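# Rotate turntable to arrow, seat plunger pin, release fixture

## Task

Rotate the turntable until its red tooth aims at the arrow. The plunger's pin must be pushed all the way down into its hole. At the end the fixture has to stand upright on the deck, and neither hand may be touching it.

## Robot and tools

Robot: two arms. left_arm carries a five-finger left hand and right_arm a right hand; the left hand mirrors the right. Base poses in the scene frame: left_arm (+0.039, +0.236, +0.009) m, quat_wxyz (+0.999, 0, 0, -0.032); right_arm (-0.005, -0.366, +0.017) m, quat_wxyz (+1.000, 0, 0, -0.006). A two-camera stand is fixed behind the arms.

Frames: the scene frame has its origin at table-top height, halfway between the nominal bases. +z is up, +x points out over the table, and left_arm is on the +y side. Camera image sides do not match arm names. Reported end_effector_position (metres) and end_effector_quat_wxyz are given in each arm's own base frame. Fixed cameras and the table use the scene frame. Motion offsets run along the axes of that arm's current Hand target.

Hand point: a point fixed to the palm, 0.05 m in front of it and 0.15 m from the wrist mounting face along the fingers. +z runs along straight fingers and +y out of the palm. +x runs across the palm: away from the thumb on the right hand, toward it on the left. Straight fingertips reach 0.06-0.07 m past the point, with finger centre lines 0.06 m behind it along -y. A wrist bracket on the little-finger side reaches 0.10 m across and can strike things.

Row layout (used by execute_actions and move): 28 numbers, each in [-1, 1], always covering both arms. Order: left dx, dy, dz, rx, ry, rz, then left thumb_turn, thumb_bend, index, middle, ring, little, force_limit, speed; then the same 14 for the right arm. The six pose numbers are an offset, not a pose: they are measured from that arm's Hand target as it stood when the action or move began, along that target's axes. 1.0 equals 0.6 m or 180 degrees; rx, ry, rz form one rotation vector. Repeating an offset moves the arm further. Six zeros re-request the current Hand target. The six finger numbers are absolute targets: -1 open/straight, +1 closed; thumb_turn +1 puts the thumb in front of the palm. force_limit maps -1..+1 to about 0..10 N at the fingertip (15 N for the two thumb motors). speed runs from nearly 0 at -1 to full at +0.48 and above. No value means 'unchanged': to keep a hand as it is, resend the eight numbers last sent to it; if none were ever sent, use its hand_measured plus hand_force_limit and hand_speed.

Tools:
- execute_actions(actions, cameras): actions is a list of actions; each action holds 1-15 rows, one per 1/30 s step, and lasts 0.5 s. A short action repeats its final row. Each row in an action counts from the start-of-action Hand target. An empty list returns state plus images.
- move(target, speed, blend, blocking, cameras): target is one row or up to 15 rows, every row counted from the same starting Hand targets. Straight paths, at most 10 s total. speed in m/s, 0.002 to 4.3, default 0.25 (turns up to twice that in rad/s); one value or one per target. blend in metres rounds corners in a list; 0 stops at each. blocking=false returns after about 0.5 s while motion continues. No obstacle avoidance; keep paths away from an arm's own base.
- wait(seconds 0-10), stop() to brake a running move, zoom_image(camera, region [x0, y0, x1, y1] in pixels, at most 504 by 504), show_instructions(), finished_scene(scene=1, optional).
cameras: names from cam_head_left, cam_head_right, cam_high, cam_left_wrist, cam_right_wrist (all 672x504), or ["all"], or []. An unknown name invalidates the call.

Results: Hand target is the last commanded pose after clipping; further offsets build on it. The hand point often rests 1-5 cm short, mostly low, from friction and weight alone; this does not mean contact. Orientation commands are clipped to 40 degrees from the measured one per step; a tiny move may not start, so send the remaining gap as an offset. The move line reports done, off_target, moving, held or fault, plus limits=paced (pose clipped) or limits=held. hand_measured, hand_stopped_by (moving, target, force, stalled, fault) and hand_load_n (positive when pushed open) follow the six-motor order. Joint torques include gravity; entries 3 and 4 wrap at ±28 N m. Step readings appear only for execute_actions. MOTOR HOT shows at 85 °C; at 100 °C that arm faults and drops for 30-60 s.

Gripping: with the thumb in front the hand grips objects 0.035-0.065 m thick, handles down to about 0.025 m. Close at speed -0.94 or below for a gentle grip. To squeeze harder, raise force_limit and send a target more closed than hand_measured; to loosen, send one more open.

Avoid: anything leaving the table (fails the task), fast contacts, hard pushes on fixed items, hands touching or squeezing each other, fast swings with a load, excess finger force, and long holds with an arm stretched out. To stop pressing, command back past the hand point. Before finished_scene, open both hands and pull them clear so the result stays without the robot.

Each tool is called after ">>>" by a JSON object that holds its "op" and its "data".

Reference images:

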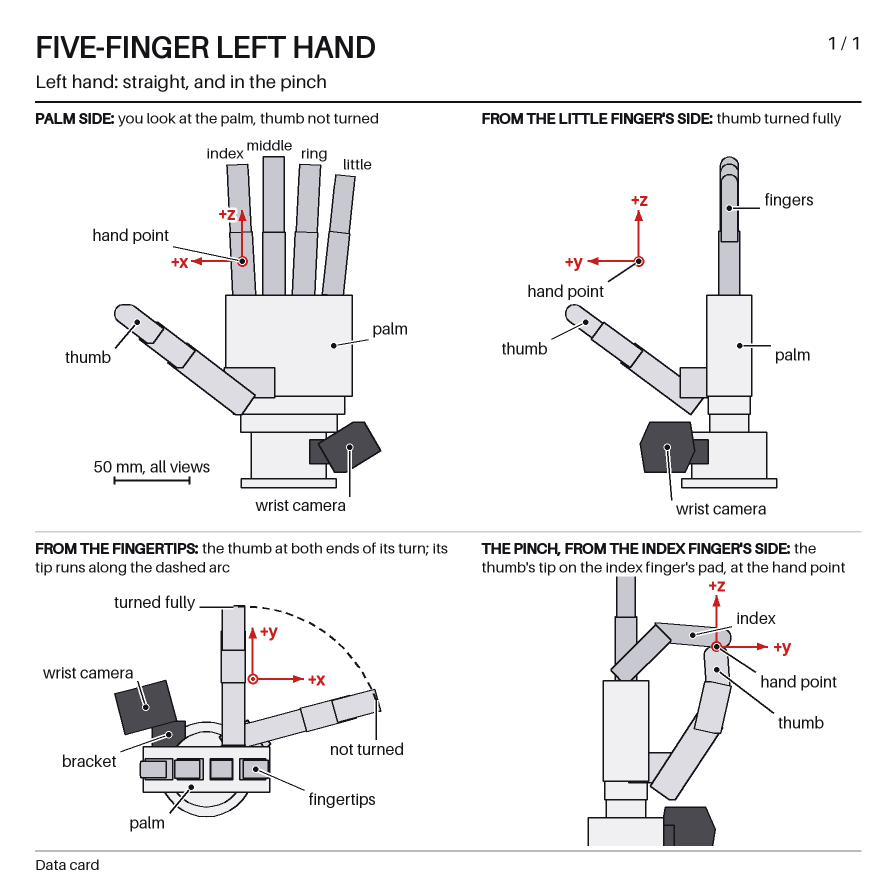

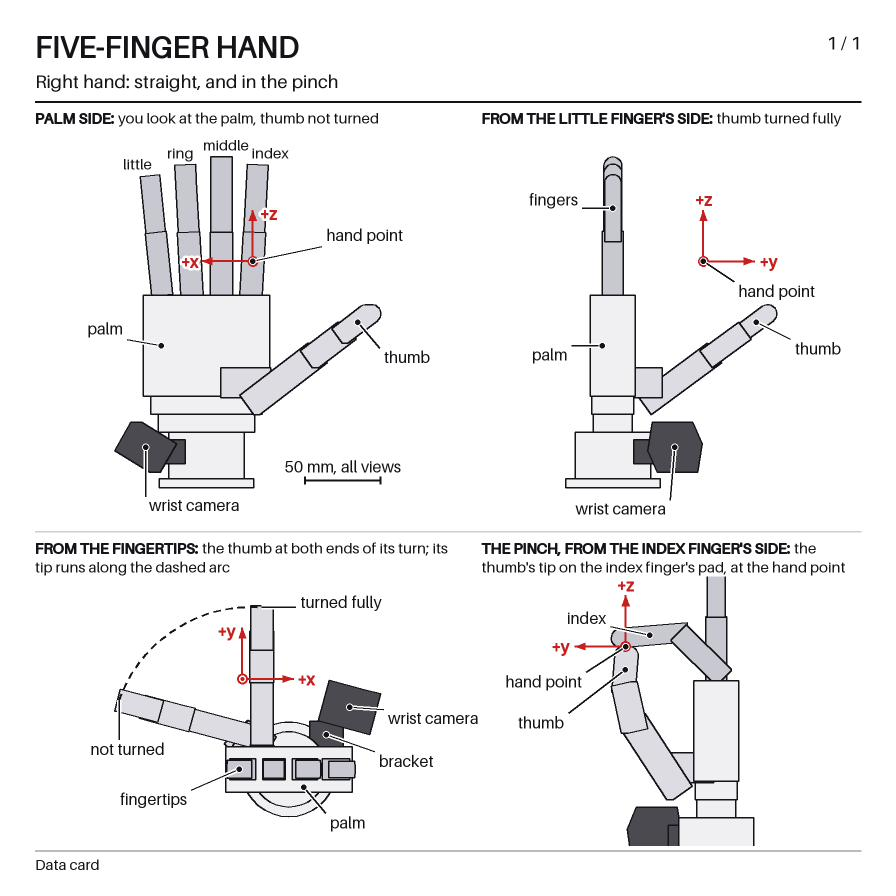

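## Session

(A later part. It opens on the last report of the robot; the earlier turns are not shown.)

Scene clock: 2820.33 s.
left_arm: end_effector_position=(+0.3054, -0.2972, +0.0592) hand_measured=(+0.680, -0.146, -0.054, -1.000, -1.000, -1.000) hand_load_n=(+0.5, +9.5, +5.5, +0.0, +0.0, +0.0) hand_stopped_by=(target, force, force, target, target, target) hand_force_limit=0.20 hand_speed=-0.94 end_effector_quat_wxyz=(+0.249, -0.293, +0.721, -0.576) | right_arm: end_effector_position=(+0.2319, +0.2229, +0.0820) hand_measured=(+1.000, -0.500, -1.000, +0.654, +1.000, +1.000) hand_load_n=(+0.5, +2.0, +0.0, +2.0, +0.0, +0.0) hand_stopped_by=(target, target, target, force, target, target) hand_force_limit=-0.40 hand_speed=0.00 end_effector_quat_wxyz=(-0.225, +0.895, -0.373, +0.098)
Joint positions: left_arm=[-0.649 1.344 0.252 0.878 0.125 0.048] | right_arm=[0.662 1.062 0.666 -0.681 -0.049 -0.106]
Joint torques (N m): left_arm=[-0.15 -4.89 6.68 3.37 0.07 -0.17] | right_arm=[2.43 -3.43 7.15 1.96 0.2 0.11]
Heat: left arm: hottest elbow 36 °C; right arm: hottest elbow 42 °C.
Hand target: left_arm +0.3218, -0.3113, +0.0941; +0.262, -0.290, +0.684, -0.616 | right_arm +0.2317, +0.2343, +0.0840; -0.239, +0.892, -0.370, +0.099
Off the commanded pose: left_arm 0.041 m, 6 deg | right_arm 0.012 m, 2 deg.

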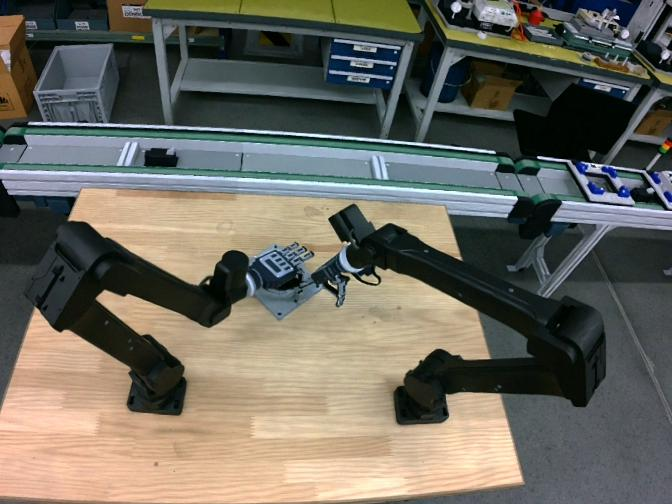

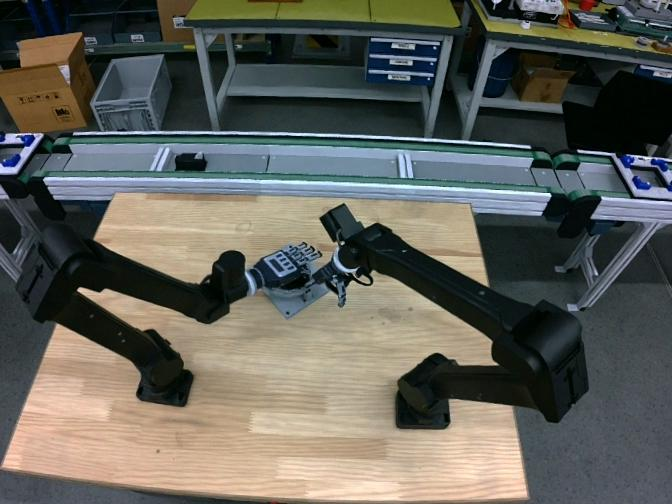

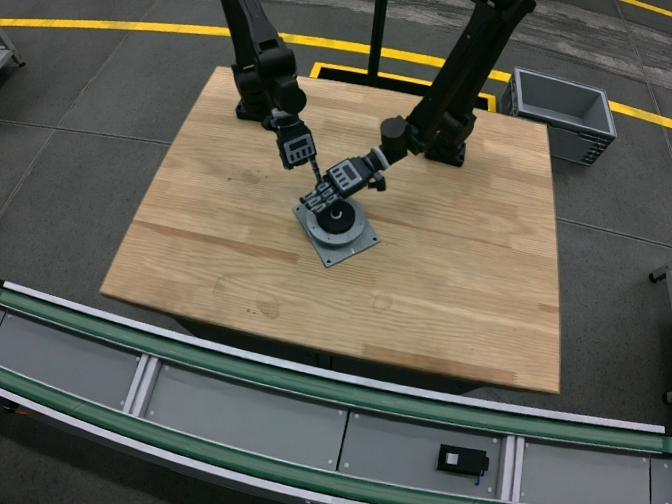

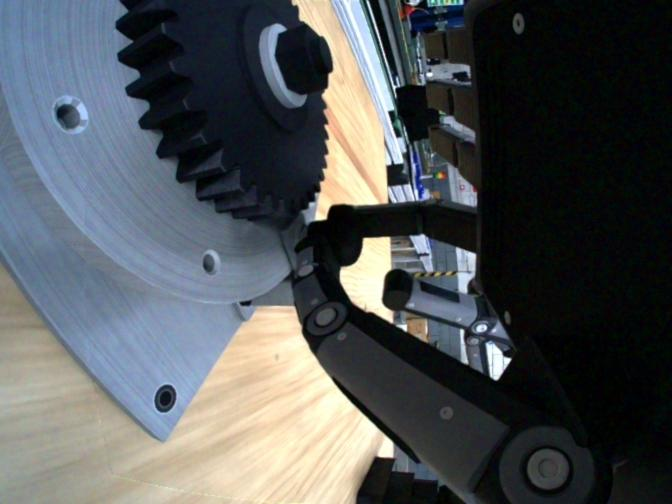

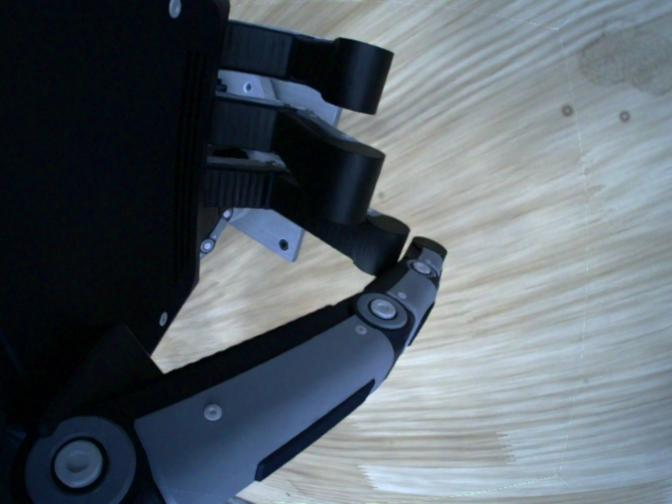

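>>> {"op": "move", "data": {"target": [0,0,0,0,0,0,0.68,0.32,0.42,-1,-1,-1,0.2,-0.94,0,0.00833,0.01443,0,0,0,1,-0.5,-1,1,1,1,-0.4,0], "speed": 0.03, "cameras": ["cam_head_left","cam_left_wrist","cam_head_right"]}}

>>> {"op": "zoom_image", "data": {"camera": "cam_head_left", "region": [270, 250, 340, 310]}}

>>> {"op": "zoom_image", "data": {"camera": "cam_left_wrist", "region": [260, 180, 500, 360]}}

>>> {"op": "zoom_image", "data": {"camera": "cam_head_right", "region": [275, 250, 345, 310]}}

Scene clock: 2850.93 s.
left_arm: end_effector_position=(+0.3054, -0.2972, +0.0592) hand_measured=(+0.680, -0.146, -0.054, -1.000, -1.000, -1.000) hand_load_n=(+0.5, +9.5, +5.5, +0.0, +0.0, +0.0) hand_stopped_by=(target, force, force, target, target, target) hand_force_limit=0.20 hand_speed=-0.94 end_effector_quat_wxyz=(+0.249, -0.293, +0.721, -0.576) | right_arm: end_effector_position=(+0.2323, +0.2232, +0.0725) hand_measured=(+1.000, -0.500, -1.000, +0.654, +1.000, +1.000) hand_load_n=(+0.0, +2.0, +0.0, +2.5, +0.0, +0.0) hand_stopped_by=(target, target, target, force, target, target) hand_force_limit=-0.40 hand_speed=0.00 end_effector_quat_wxyz=(-0.226, +0.895, -0.373, +0.098)
Joint positions: left_arm=[-0.649 1.344 0.252 0.878 0.125 0.048] | right_arm=[0.662 1.076 0.647 -0.647 -0.049 -0.106]
Joint torques (N m): left_arm=[-0.26 -4.89 6.68 3.36 0.07 -0.17] | right_arm=[2.37 -3.49 7.06 1.96 0.2 0.11]
Heat: left arm: hottest elbow 36 °C; right arm: hottest elbow 41 °C.
Hand target: left_arm +0.3218, -0.3113, +0.0941; +0.262, -0.290, +0.684, -0.616 | right_arm +0.2317, +0.2343, +0.0740; -0.239, +0.892, -0.370, +0.099
Off the commanded pose: left_arm 0.041 m, 6 deg | right_arm 0.011 m, 2 deg.
move: off_target (left_arm, right_arm)
Images, in order (width x height): cam_head_left 672x504, cam_head_right 672x504, cam_left_wrist 672x504.

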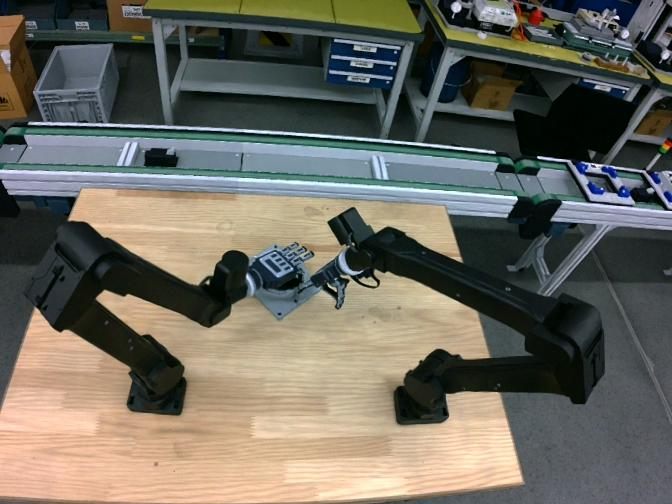

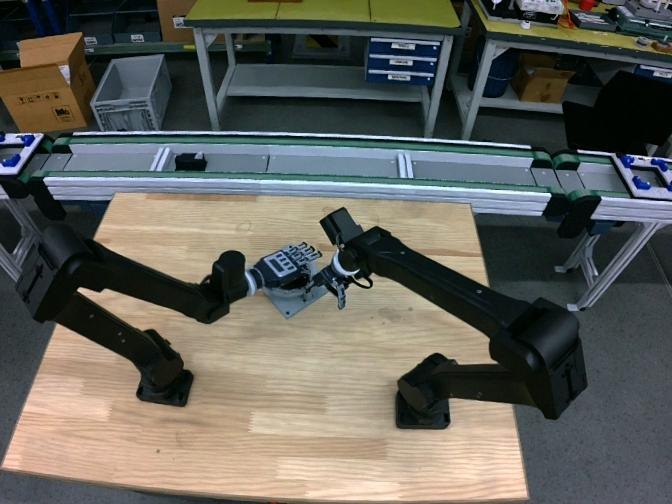

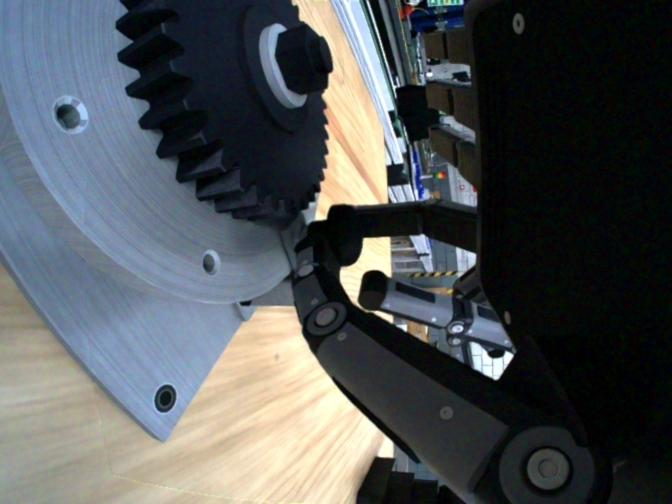

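Scaled by 7.200 from the camera's 672x504 image, which has a finer 960x720 frame.

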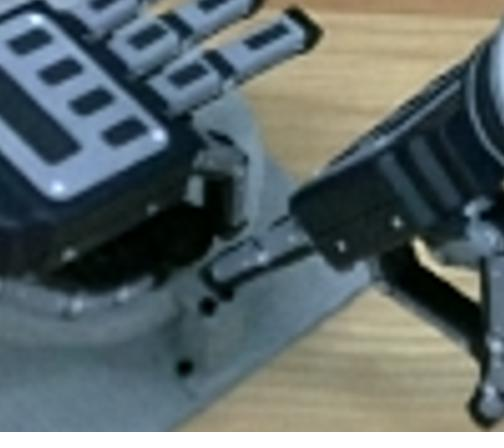

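Scaled by 2.100 from the camera's 672x504 image, which has a finer 960x720 frame.

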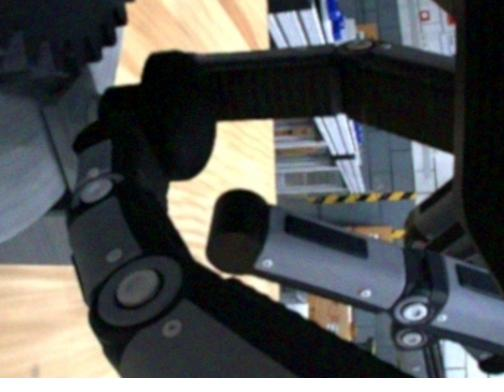

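Scaled by 7.200 from the camera's 672x504 image, which has a finer 960x720 frame.

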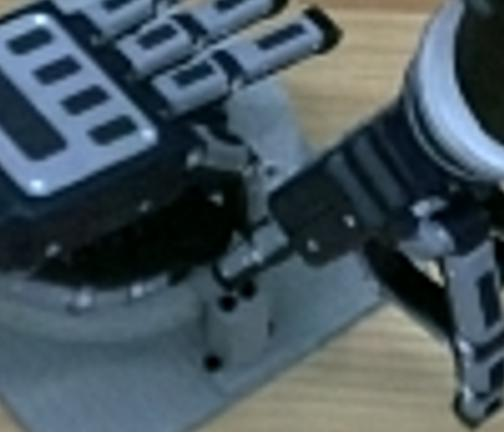

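>>> {"op": "move", "data": {"target": [0,0,0,0,0,0,0.68,0.32,0.42,-1,-1,-1,0.2,-0.94,0,0.005,0.00866,0,0,0,1,-0.5,-1,1,1,1,-0.4,0], "speed": 0.03, "cameras": ["cam_head_left","cam_left_wrist","cam_head_right"]}}

>>> {"op": "zoom_image", "data": {"camera": "cam_head_left", "region": [270, 250, 340, 310]}}

>>> {"op": "zoom_image", "data": {"camera": "cam_left_wrist", "region": [260, 180, 500, 360]}}

>>> {"op": "zoom_image", "data": {"camera": "cam_head_right", "region": [275, 250, 345, 310]}}

Scene clock: 2899.57 s.
left_arm: end_effector_position=(+0.3054, -0.2972, +0.0592) hand_measured=(+0.680, -0.146, -0.054, -1.000, -1.000, -1.000) hand_load_n=(+0.5, +9.5, +6.0, +0.0, +0.0, +0.0) hand_stopped_by=(target, force, force, target, target, target) hand_force_limit=0.20 hand_speed=-0.94 end_effector_quat_wxyz=(+0.249, -0.293, +0.721, -0.576) | right_arm: end_effector_position=(+0.2319, +0.2229, +0.0661) hand_measured=(+1.000, -0.500, -1.000, +0.654, +1.000, +1.000) hand_load_n=(+0.5, +2.0, +0.0, +2.5, +0.0, +0.5) hand_stopped_by=(target, target, target, force, target, target) hand_force_limit=-0.40 hand_speed=0.00 end_effector_quat_wxyz=(-0.225, +0.895, -0.373, +0.098)
Joint positions: left_arm=[-0.649 1.344 0.252 0.878 0.125 0.048] | right_arm=[0.662 1.085 0.635 -0.627 -0.049 -0.106]
Joint torques (N m): left_arm=[-0.09 -4.89 6.67 3.38 0.06 -0.17] | right_arm=[2.37 -3.55 6.97 1.98 0.2 0.11]
Heat: left arm: hottest elbow 36 °C; right arm: hottest elbow 42 °C.
Hand target: left_arm +0.3218, -0.3113, +0.0941; +0.262, -0.290, +0.684, -0.616 | right_arm +0.2317, +0.2343, +0.0680; -0.239, +0.892, -0.370, +0.099
Off the commanded pose: left_arm 0.041 m, 6 deg | right_arm 0.012 m, 2 deg.
move: off_target (left_arm, right_arm)
Images, in order (width x height): cam_head_left 672x504, cam_head_right 672x504, cam_left_wrist 672x504.

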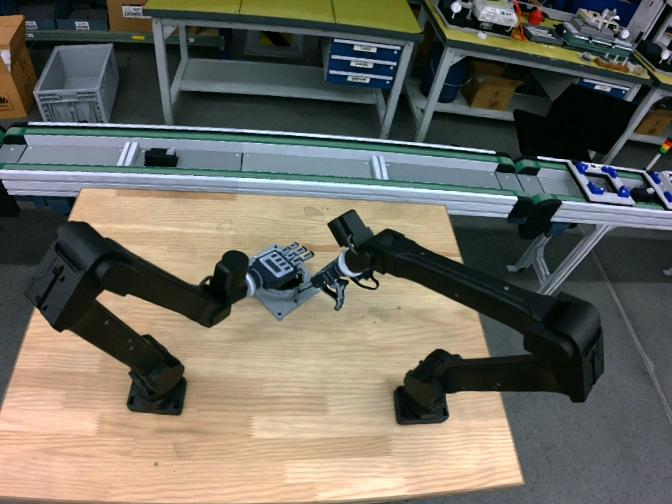

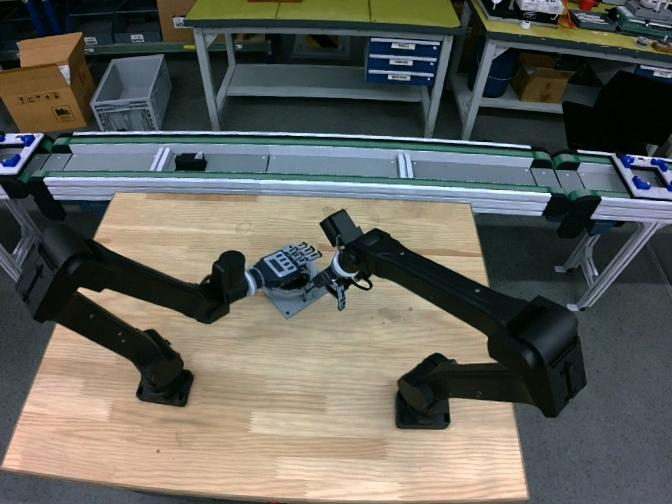

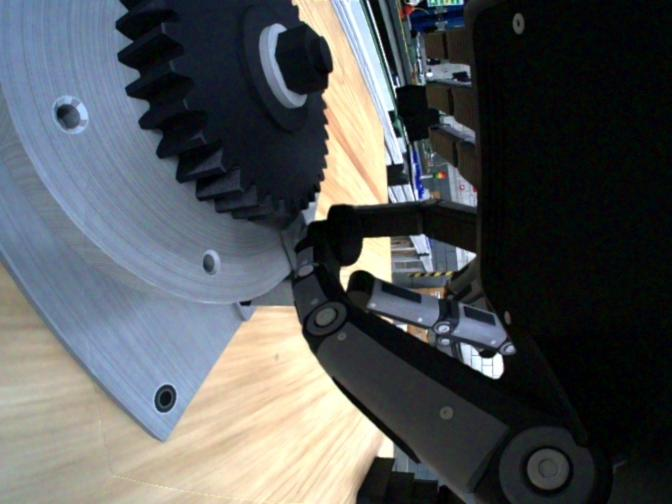

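Scaled by 7.200 from the camera's 672x504 image, which has a finer 960x720 frame.

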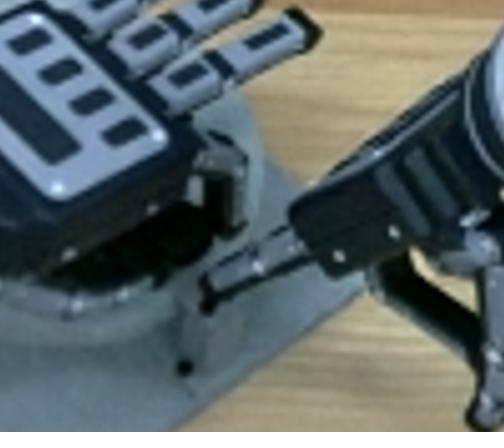

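Scaled by 2.100 from the camera's 672x504 image, which has a finer 960x720 frame.

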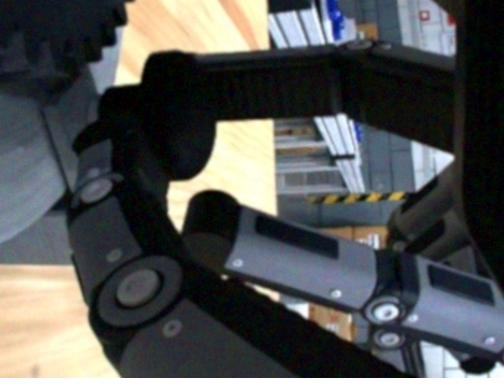

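Scaled by 7.200 from the camera's 672x504 image, which has a finer 960x720 frame.

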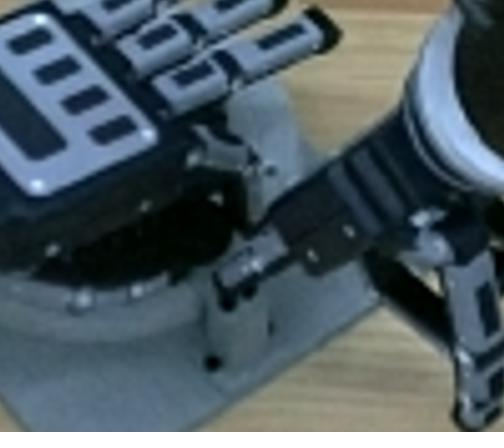

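>>> {"op": "move", "data": {"target": [[0,0,0,0,0,0,0.68,0.32,0.42,-1,-1,-1,0.2,-0.94,0,-0.01667,-0.02887,0,0,0,1,-0.5,-1,1,1,1,-0.4,0],[0,0,0,0,0,0,0.68,0.32,0.42,-1,-1,-1,0.2,-0.94,0,-0.02822,-0.0222,0,0,0,1,-0.5,-1,1,1,1,-0.4,0],[0,0,0,0,0,0,0.68,0.32,0.42,-1,-1,-1,0.2,-0.94,0,-0.01655,-0.002,0,0,0,1,-0.5,-1,1,1,1,-0.4,0]], "speed": 0.04, "cameras": ["cam_head_left","cam_left_wrist","cam_head_right"]}}

>>> {"op": "zoom_image", "data": {"camera": "cam_head_left", "region": [270, 250, 340, 310]}}

>>> {"op": "zoom_image", "data": {"camera": "cam_left_wrist", "region": [260, 180, 500, 360]}}

>>> {"op": "zoom_image", "data": {"camera": "cam_head_right", "region": [275, 250, 345, 310]}}

Scene clock: 2944.87 s.
left_arm: end_effector_position=(+0.3054, -0.2972, +0.0592) hand_measured=(+0.680, -0.146, -0.054, -1.000, -1.000, -1.000) hand_load_n=(+0.5, +9.0, +5.5, +0.0, +0.0, +0.0) hand_stopped_by=(target, force, force, target, target, target) hand_force_limit=0.20 hand_speed=-0.94 end_effector_quat_wxyz=(+0.249, -0.293, +0.721, -0.576) | right_arm: end_effector_position=(+0.2279, +0.2209, +0.0607) hand_measured=(+1.000, -0.500, -1.000, +0.654, +1.000, +1.000) hand_load_n=(+0.0, +2.0, +0.0, +2.0, +0.0, +0.0) hand_stopped_by=(target, target, target, force, target, target) hand_force_limit=-0.40 hand_speed=0.00 end_effector_quat_wxyz=(-0.213, +0.898, -0.375, +0.091)
Joint positions: left_arm=[-0.649 1.344 0.252 0.878 0.125 0.048] | right_arm=[0.665 1.1 0.635 -0.639 -0.048 -0.103]
Joint torques (N m): left_arm=[-0.15 -4.84 6.65 3.36 0.07 -0.17] | right_arm=[2.43 -3.78 9.18 1.91 0.2 0.11]
Heat: left arm: hottest elbow 36 °C; right arm: hottest elbow 42 °C.
Hand target: left_arm +0.3218, -0.3113, +0.0941; +0.262, -0.290, +0.684, -0.616 | right_arm +0.2373, +0.2399, +0.0740; -0.239, +0.892, -0.370, +0.099
Off the commanded pose: left_arm 0.041 m, 6 deg | right_arm 0.025 m, 3 deg.
move: off_target (left_arm, right_arm)
Images, in order (width x height): cam_head_left 672x504, cam_head_right 672x504, cam_left_wrist 672x504.

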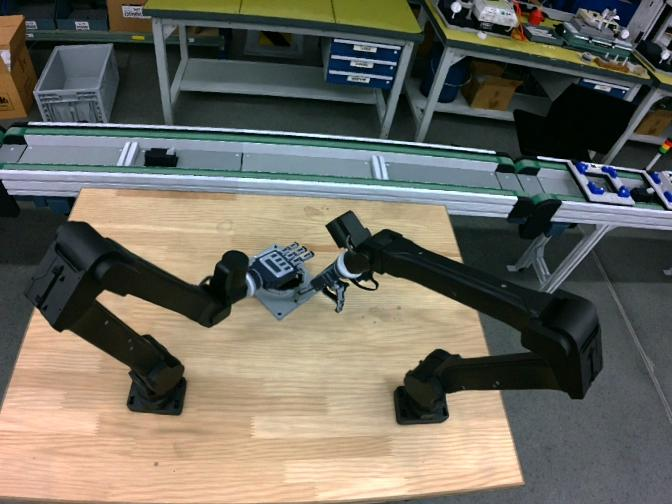

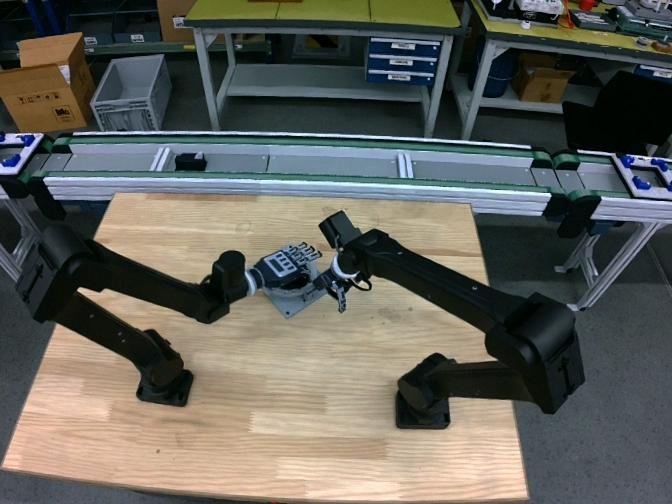

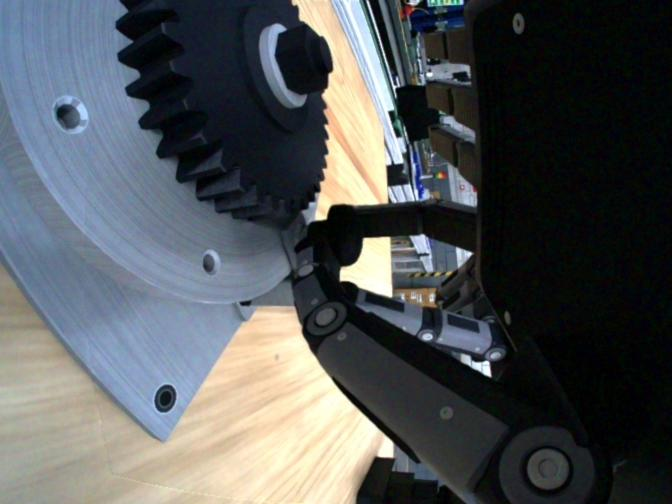

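Scaled by 7.200 from the camera's 672x504 image, which has a finer 960x720 frame.

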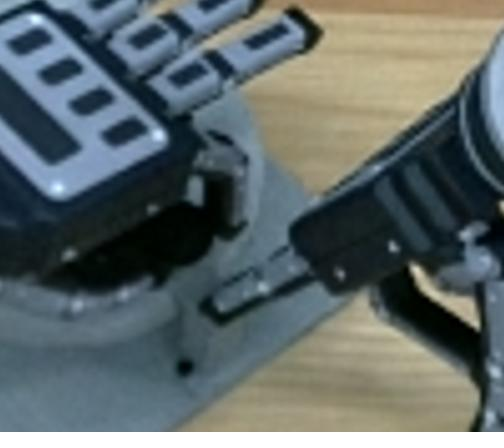

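Scaled by 2.100 from the camera's 672x504 image, which has a finer 960x720 frame.

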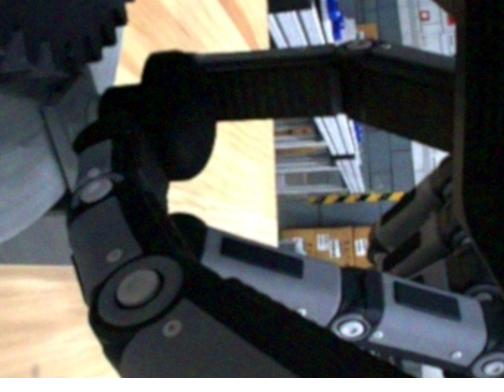

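Scaled by 7.200 from the camera's 672x504 image, which has a finer 960x720 frame.

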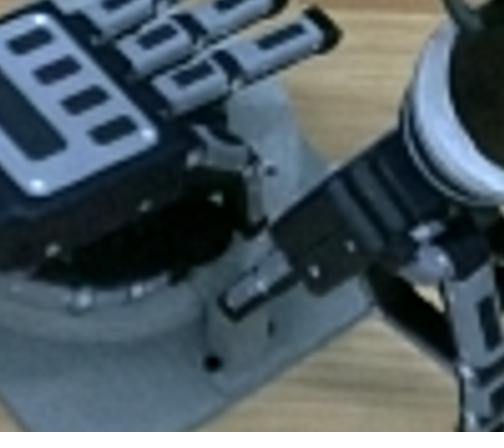

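>>> {"op": "move", "data": {"target": [0,0,0,0,0,0,0.68,0.32,0.42,-1,-1,-1,0.2,-0.94,0,-0.02083,-0.03608,0,0,0,1,-0.5,-1,1,1,1,-0.4,0], "speed": 0.04}}

Scene clock: 2954.00 s.
left_arm: end_effector_position=(+0.3054, -0.2972, +0.0592) hand_measured=(+0.680, -0.146, -0.054, -1.000, -1.000, -1.000) hand_load_n=(+0.5, +9.0, +5.5, -0.5, +0.0, +0.0) hand_stopped_by=(target, force, force, target, target, target) hand_force_limit=0.20 hand_speed=-0.94 end_effector_quat_wxyz=(+0.249, -0.293, +0.721, -0.576) | right_arm: end_effector_position=(+0.2222, +0.2164, +0.0670) hand_measured=(+1.000, -0.500, -1.000, +0.654, +1.000, +1.000) hand_load_n=(+0.0, +2.0, +0.0, +2.5, +0.0, +0.5) hand_stopped_by=(target, target, target, force, target, target) hand_force_limit=-0.40 hand_speed=0.00 end_effector_quat_wxyz=(-0.204, +0.900, -0.376, +0.086)
Joint positions: left_arm=[-0.649 1.344 0.252 0.878 0.125 0.048] | right_arm=[0.665 1.084 0.646 -0.688 -0.048 -0.103]
Joint torques (N m): left_arm=[-0.15 -4.84 6.67 3.36 0.07 -0.17] | right_arm=[2.37 -4.84 12.22 0.49 0.17 0.11]
Heat: left arm: hottest elbow 36 °C; right arm: hottest elbow 43 °C.
Hand target: left_arm +0.3218, -0.3113, +0.0941; +0.262, -0.290, +0.684, -0.616 | right_arm +0.2374, +0.2399, +0.0990; -0.239, +0.892, -0.370, +0.099
Off the commanded pose: left_arm 0.041 m, 6 deg | right_arm 0.043 m, 4 deg.
move: off_target (left_arm, right_arm)

>>> {"op": "move", "data": {"target": [0,0,0,0,0,0,0.68,0.32,0.42,-1,-1,-1,0.2,-0.94,0,-0.01667,-0.02887,0,0,0,1,-0.5,-1,1,1,1,-0.4,0], "speed": 0.04}}

Scene clock: 2960.87 s.
left_arm: end_effector_position=(+0.3054, -0.2972, +0.0592) hand_measured=(+0.680, -0.146, -0.054, -1.000, -1.000, -1.000) hand_load_n=(+0.5, +9.0, +5.5, +0.0, +0.0, +0.0) hand_stopped_by=(target, force, force, target, target, target) hand_force_limit=0.20 hand_speed=-0.94 end_effector_quat_wxyz=(+0.249, -0.293, +0.721, -0.576) | right_arm: end_effector_position=(+0.2238, +0.2177, +0.0865) hand_measured=(+1.000, -0.500, -1.000, +0.654, +1.000, +1.000) hand_load_n=(+0.5, +2.0, +0.0, +2.0, +0.0, +0.0) hand_stopped_by=(target, target, target, force, target, target) hand_force_limit=-0.40 hand_speed=0.00 end_effector_quat_wxyz=(-0.205, +0.900, -0.376, +0.087)
Joint positions: left_arm=[-0.649 1.344 0.252 0.878 0.125 0.048] | right_arm=[0.665 1.062 0.687 -0.75 -0.048 -0.103]
Joint torques (N m): left_arm=[-0.15 -4.89 6.69 3.36 0.07 -0.17] | right_arm=[2.37 -4.72 12.45 0.5 0.17 0.11]
Heat: left arm: hottest elbow 36 °C; right arm: hottest elbow 44 °C.
Hand target: left_arm +0.3218, -0.3113, +0.0941; +0.262, -0.290, +0.684, -0.616 | right_arm +0.2374, +0.2399, +0.1190; -0.239, +0.892, -0.370, +0.099
Off the commanded pose: left_arm 0.041 m, 6 deg | right_arm 0.042 m, 4 deg.
move: off_target (left_arm, right_arm)

>>> {"op": "move", "data": {"target": [0,0,0,0,0,0,0.68,0.32,0.42,-1,-1,-1,0.2,-0.94,0,0.03417,0.05918,0,0,0,1,-0.5,-1,1,1,1,-0.4,0], "speed": 0.06, "cameras": ["cam_head_left","cam_left_wrist","cam_head_right"]}}

>>> {"op": "zoom_image", "data": {"camera": "cam_head_left", "region": [270, 250, 340, 310]}}

>>> {"op": "zoom_image", "data": {"camera": "cam_left_wrist", "region": [260, 180, 500, 360]}}

>>> {"op": "zoom_image", "data": {"camera": "cam_head_right", "region": [275, 250, 345, 310]}}

Scene clock: 2972.70 s.
left_arm: end_effector_position=(+0.3054, -0.2972, +0.0592) hand_measured=(+0.680, -0.146, -0.054, -1.000, -1.000, -1.000) hand_load_n=(+0.5, +9.0, +5.5, +0.0, +0.0, +0.0) hand_stopped_by=(target, force, force, target, target, target) hand_force_limit=0.20 hand_speed=-0.94 end_effector_quat_wxyz=(+0.249, -0.293, +0.721, -0.576) | right_arm: end_effector_position=(+0.2375, +0.2284, +0.0753) hand_measured=(+1.000, -0.500, -1.000, +0.654, +1.000, +1.000) hand_load_n=(+0.5, +2.0, +0.0, +2.5, +0.0, +0.0) hand_stopped_by=(target, target, target, force, target, target) hand_force_limit=-0.40 hand_speed=0.00 end_effector_quat_wxyz=(-0.224, +0.895, -0.373, +0.097)
Joint positions: left_arm=[-0.649 1.344 0.252 0.878 0.125 0.048] | right_arm=[0.665 1.097 0.67 -0.651 -0.048 -0.103]
Joint torques (N m): left_arm=[-0.21 -4.84 6.67 3.37 0.07 -0.17] | right_arm=[2.49 -4.01 7.17 1.98 0.2 0.11]
Heat: left arm: hottest elbow 36 °C; right arm: hottest elbow 45 °C.
Hand target: left_arm +0.3218, -0.3113, +0.0941; +0.262, -0.290, +0.684, -0.616 | right_arm +0.2374, +0.2399, +0.0780; -0.239, +0.892, -0.370, +0.099
Off the commanded pose: left_arm 0.041 m, 6 deg | right_arm 0.012 m, 2 deg.
move: off_target (left_arm, right_arm)
Images, in order (width x height): cam_head_left 672x504, cam_head_right 672x504, cam_left_wrist 672x504.

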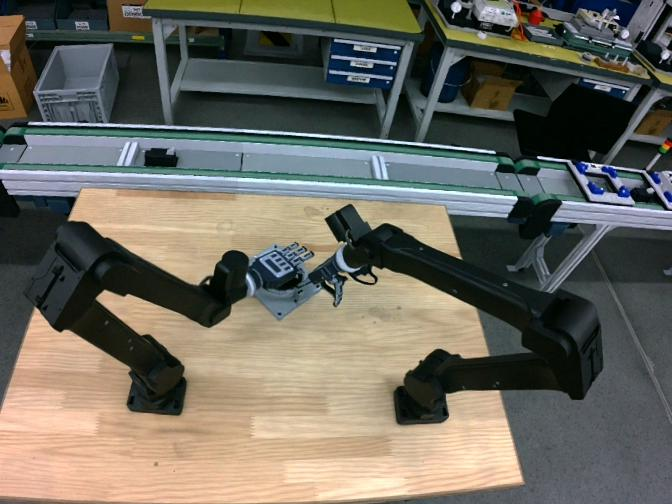

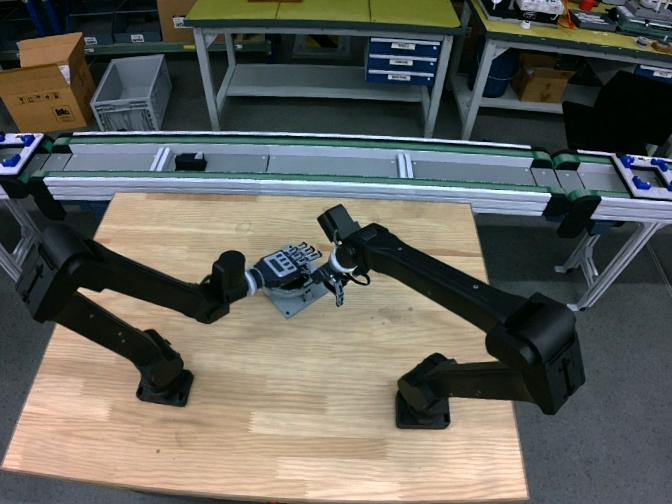

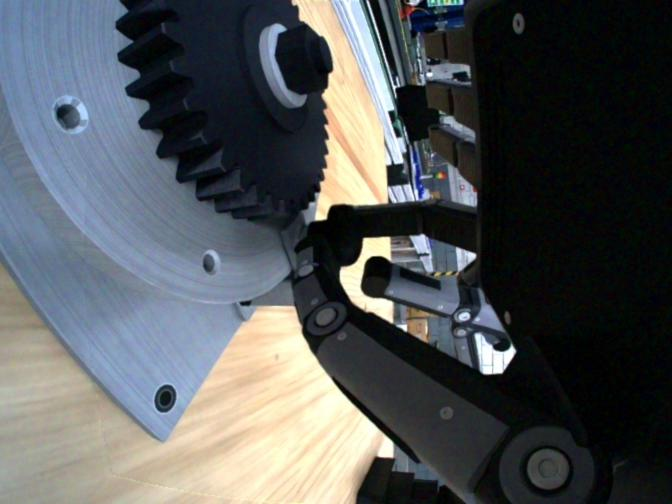

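Scaled by 7.200 from the camera's 672x504 image, which has a finer 960x720 frame.

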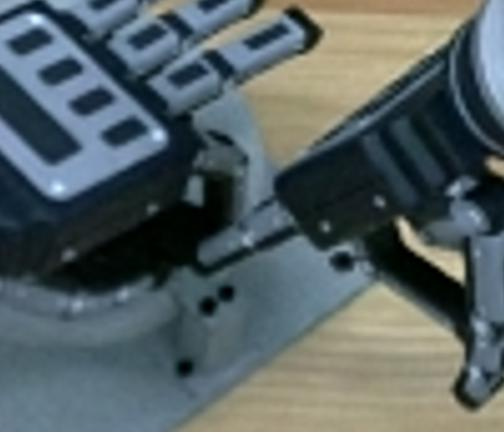

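Scaled by 2.100 from the camera's 672x504 image, which has a finer 960x720 frame.

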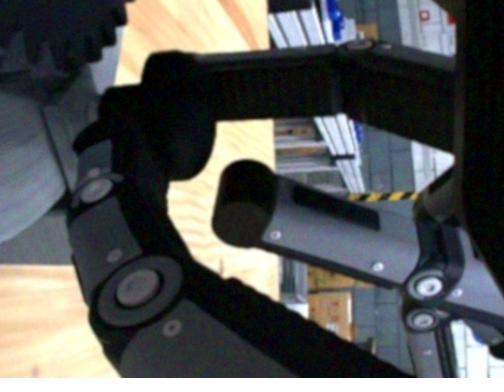

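Scaled by 7.200 from the camera's 672x504 image, which has a finer 960x720 frame.

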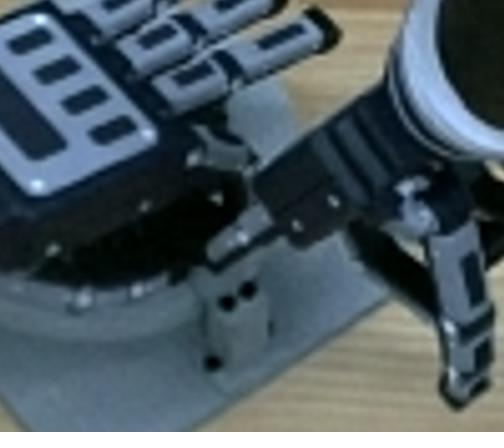

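>>> {"op": "move", "data": {"target": [0,0,0,0,0,0,0.68,0.32,0.42,-1,-1,-1,0.2,-0.94,0,0.00956,0.00988,0,0,0,1,-0.5,-1,1,1,1,-0.4,0], "speed": 0.03, "cameras": ["cam_head_left","cam_left_wrist","cam_head_right"]}}

>>> {"op": "zoom_image", "data": {"camera": "cam_head_left", "region": [270, 250, 340, 310]}}

>>> {"op": "zoom_image", "data": {"camera": "cam_left_wrist", "region": [260, 180, 500, 360]}}

>>> {"op": "zoom_image", "data": {"camera": "cam_head_right", "region": [275, 250, 345, 310]}}

Scene clock: 2996.80 s.
left_arm: end_effector_position=(+0.3054, -0.2972, +0.0592) hand_measured=(+0.680, -0.146, -0.054, -1.000, -1.000, -1.000) hand_load_n=(+0.5, +9.0, +5.5, +0.0, +0.0, +0.0) hand_stopped_by=(target, force, force, target, target, target) hand_force_limit=0.20 hand_speed=-0.94 end_effector_quat_wxyz=(+0.249, -0.293, +0.721, -0.576) | right_arm: end_effector_position=(+0.2363, +0.2275, +0.0685) hand_measured=(+1.000, -0.500, -1.000, +0.654, +1.000, +1.000) hand_load_n=(+0.5, +2.0, +0.0, +2.0, +0.0, +0.0) hand_stopped_by=(target, target, target, force, target, target) hand_force_limit=-0.40 hand_speed=0.00 end_effector_quat_wxyz=(-0.226, +0.894, -0.373, +0.098)
Joint positions: left_arm=[-0.649 1.344 0.252 0.878 0.125 0.048] | right_arm=[0.665 1.1 0.652 -0.627 -0.048 -0.103]
Joint torques (N m): left_arm=[-0.21 -4.89 6.67 3.36 0.07 -0.17] | right_arm=[2.37 -3.78 6.97 1.96 0.19 0.11]
Heat: left arm: hottest elbow 36 °C; right arm: hottest elbow 44 °C.
Hand target: left_arm +0.3218, -0.3113, +0.0941; +0.262, -0.290, +0.684, -0.616 | right_arm +0.2359, +0.2385, +0.0700; -0.239, +0.892, -0.370, +0.099
Off the commanded pose: left_arm 0.041 m, 6 deg | right_arm 0.011 m, 2 deg.
move: off_target (left_arm, right_arm)
Images, in order (width x height): cam_head_left 672x504, cam_head_right 672x504, cam_left_wrist 672x504.

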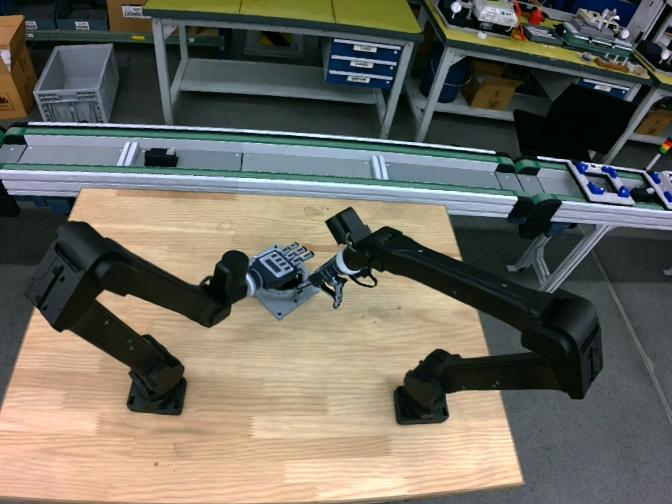

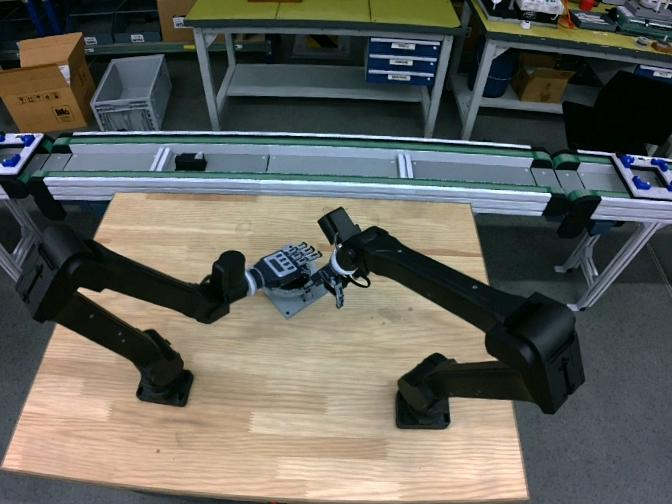

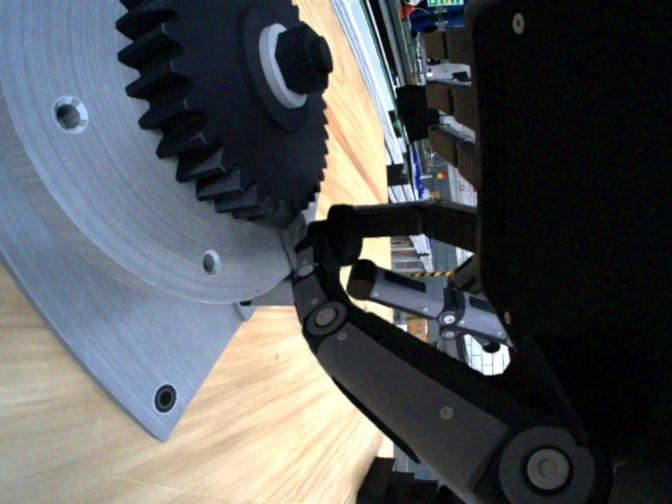

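Scaled by 7.200 from the camera's 672x504 image, which has a finer 960x720 frame.

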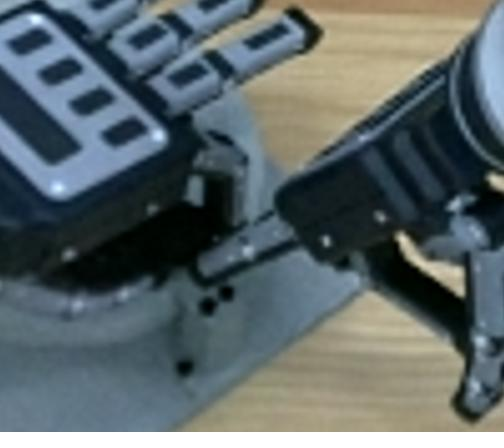

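Scaled by 2.100 from the camera's 672x504 image, which has a finer 960x720 frame.

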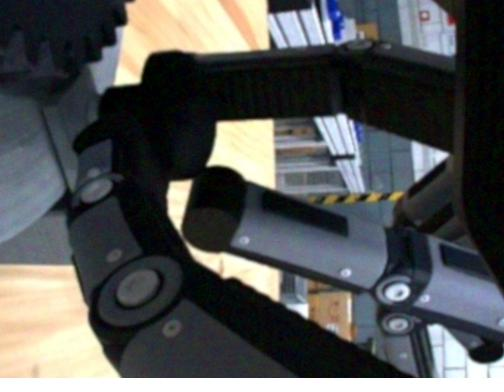

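Scaled by 7.200 from the camera's 672x504 image, which has a finer 960x720 frame.

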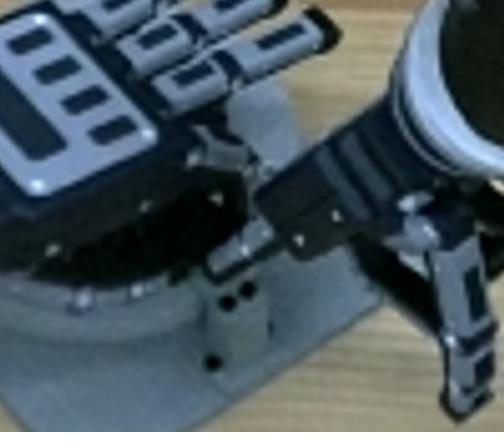

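>>> {"op": "move", "data": {"target": [0,0,0,0,0,0,0.68,0.32,0.42,-1,-1,-1,0.2,-0.94,0,0.005,0.00866,0,0,0,1,-0.5,-1,1,1,1,-0.4,0], "speed": 0.03, "cameras": ["cam_head_left","cam_left_wrist","cam_head_right"]}}

>>> {"op": "zoom_image", "data": {"camera": "cam_head_left", "region": [270, 250, 340, 310]}}

>>> {"op": "zoom_image", "data": {"camera": "cam_left_wrist", "region": [260, 180, 500, 360]}}

Scene clock: 3005.50 s.
left_arm: end_effector_position=(+0.3054, -0.2972, +0.0592) hand_measured=(+0.680, -0.146, -0.054, -1.000, -1.000, -1.000) hand_load_n=(+0.5, +9.5, +5.5, +0.0, +0.0, +0.0) hand_stopped_by=(target, force, force, target, target, target) hand_force_limit=0.20 hand_speed=-0.94 end_effector_quat_wxyz=(+0.249, -0.293, +0.721, -0.576) | right_arm: end_effector_position=(+0.2363, +0.2275, +0.0626) hand_measured=(+1.000, -0.500, -1.000, +0.654, +1.000, +1.000) hand_load_n=(+0.5, +2.0, +0.0, +2.0, +0.0, +0.0) hand_stopped_by=(target, target, target, force, target, target) hand_force_limit=-0.40 hand_speed=0.00 end_effector_quat_wxyz=(-0.226, +0.894, -0.373, +0.098)
Joint positions: left_arm=[-0.649 1.344 0.252 0.878 0.125 0.048] | right_arm=[0.665 1.11 0.641 -0.607 -0.048 -0.103]
Joint torques (N m): left_arm=[-0.15 -4.89 6.68 3.36 0.06 -0.17] | right_arm=[2.37 -3.78 6.91 1.98 0.19 0.11]
Heat: left arm: hottest elbow 36 °C; right arm: hottest elbow 43 °C.
Hand target: left_arm +0.3218, -0.3113, +0.0941; +0.262, -0.290, +0.684, -0.616 | right_arm +0.2359, +0.2385, +0.0640; -0.239, +0.892, -0.370, +0.099
Off the commanded pose: left_arm 0.041 m, 6 deg | right_arm 0.011 m, 2 deg.
move: off_target (left_arm, right_arm)
Images, in order (width x height): cam_head_left 672x504, cam_head_right 672x504, cam_left_wrist 672x504.

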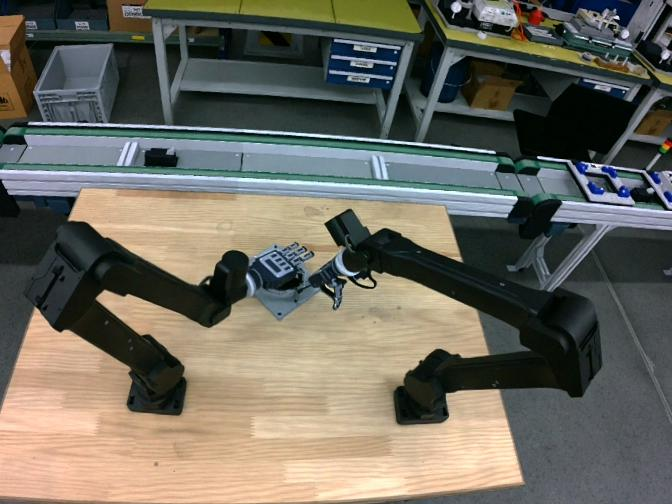

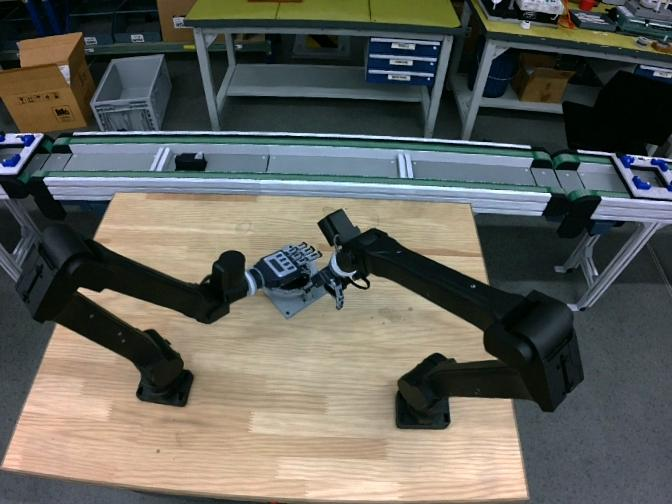

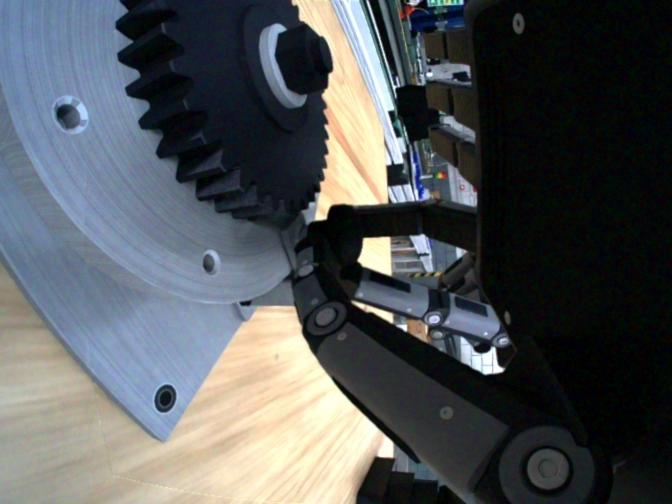

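Scaled by 7.200 from the camera's 672x504 image, which has a finer 960x720 frame.

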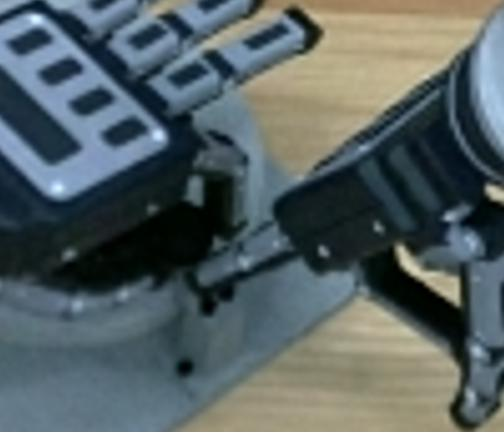

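Scaled by 2.100 from the camera's 672x504 image, which has a finer 960x720 frame.

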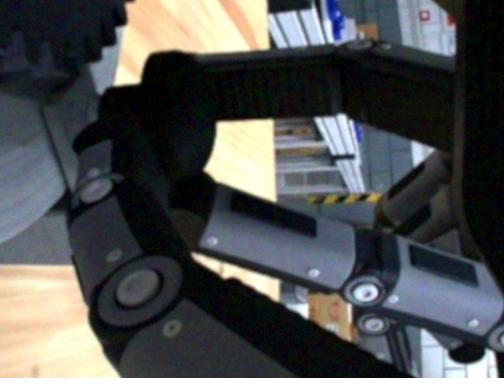

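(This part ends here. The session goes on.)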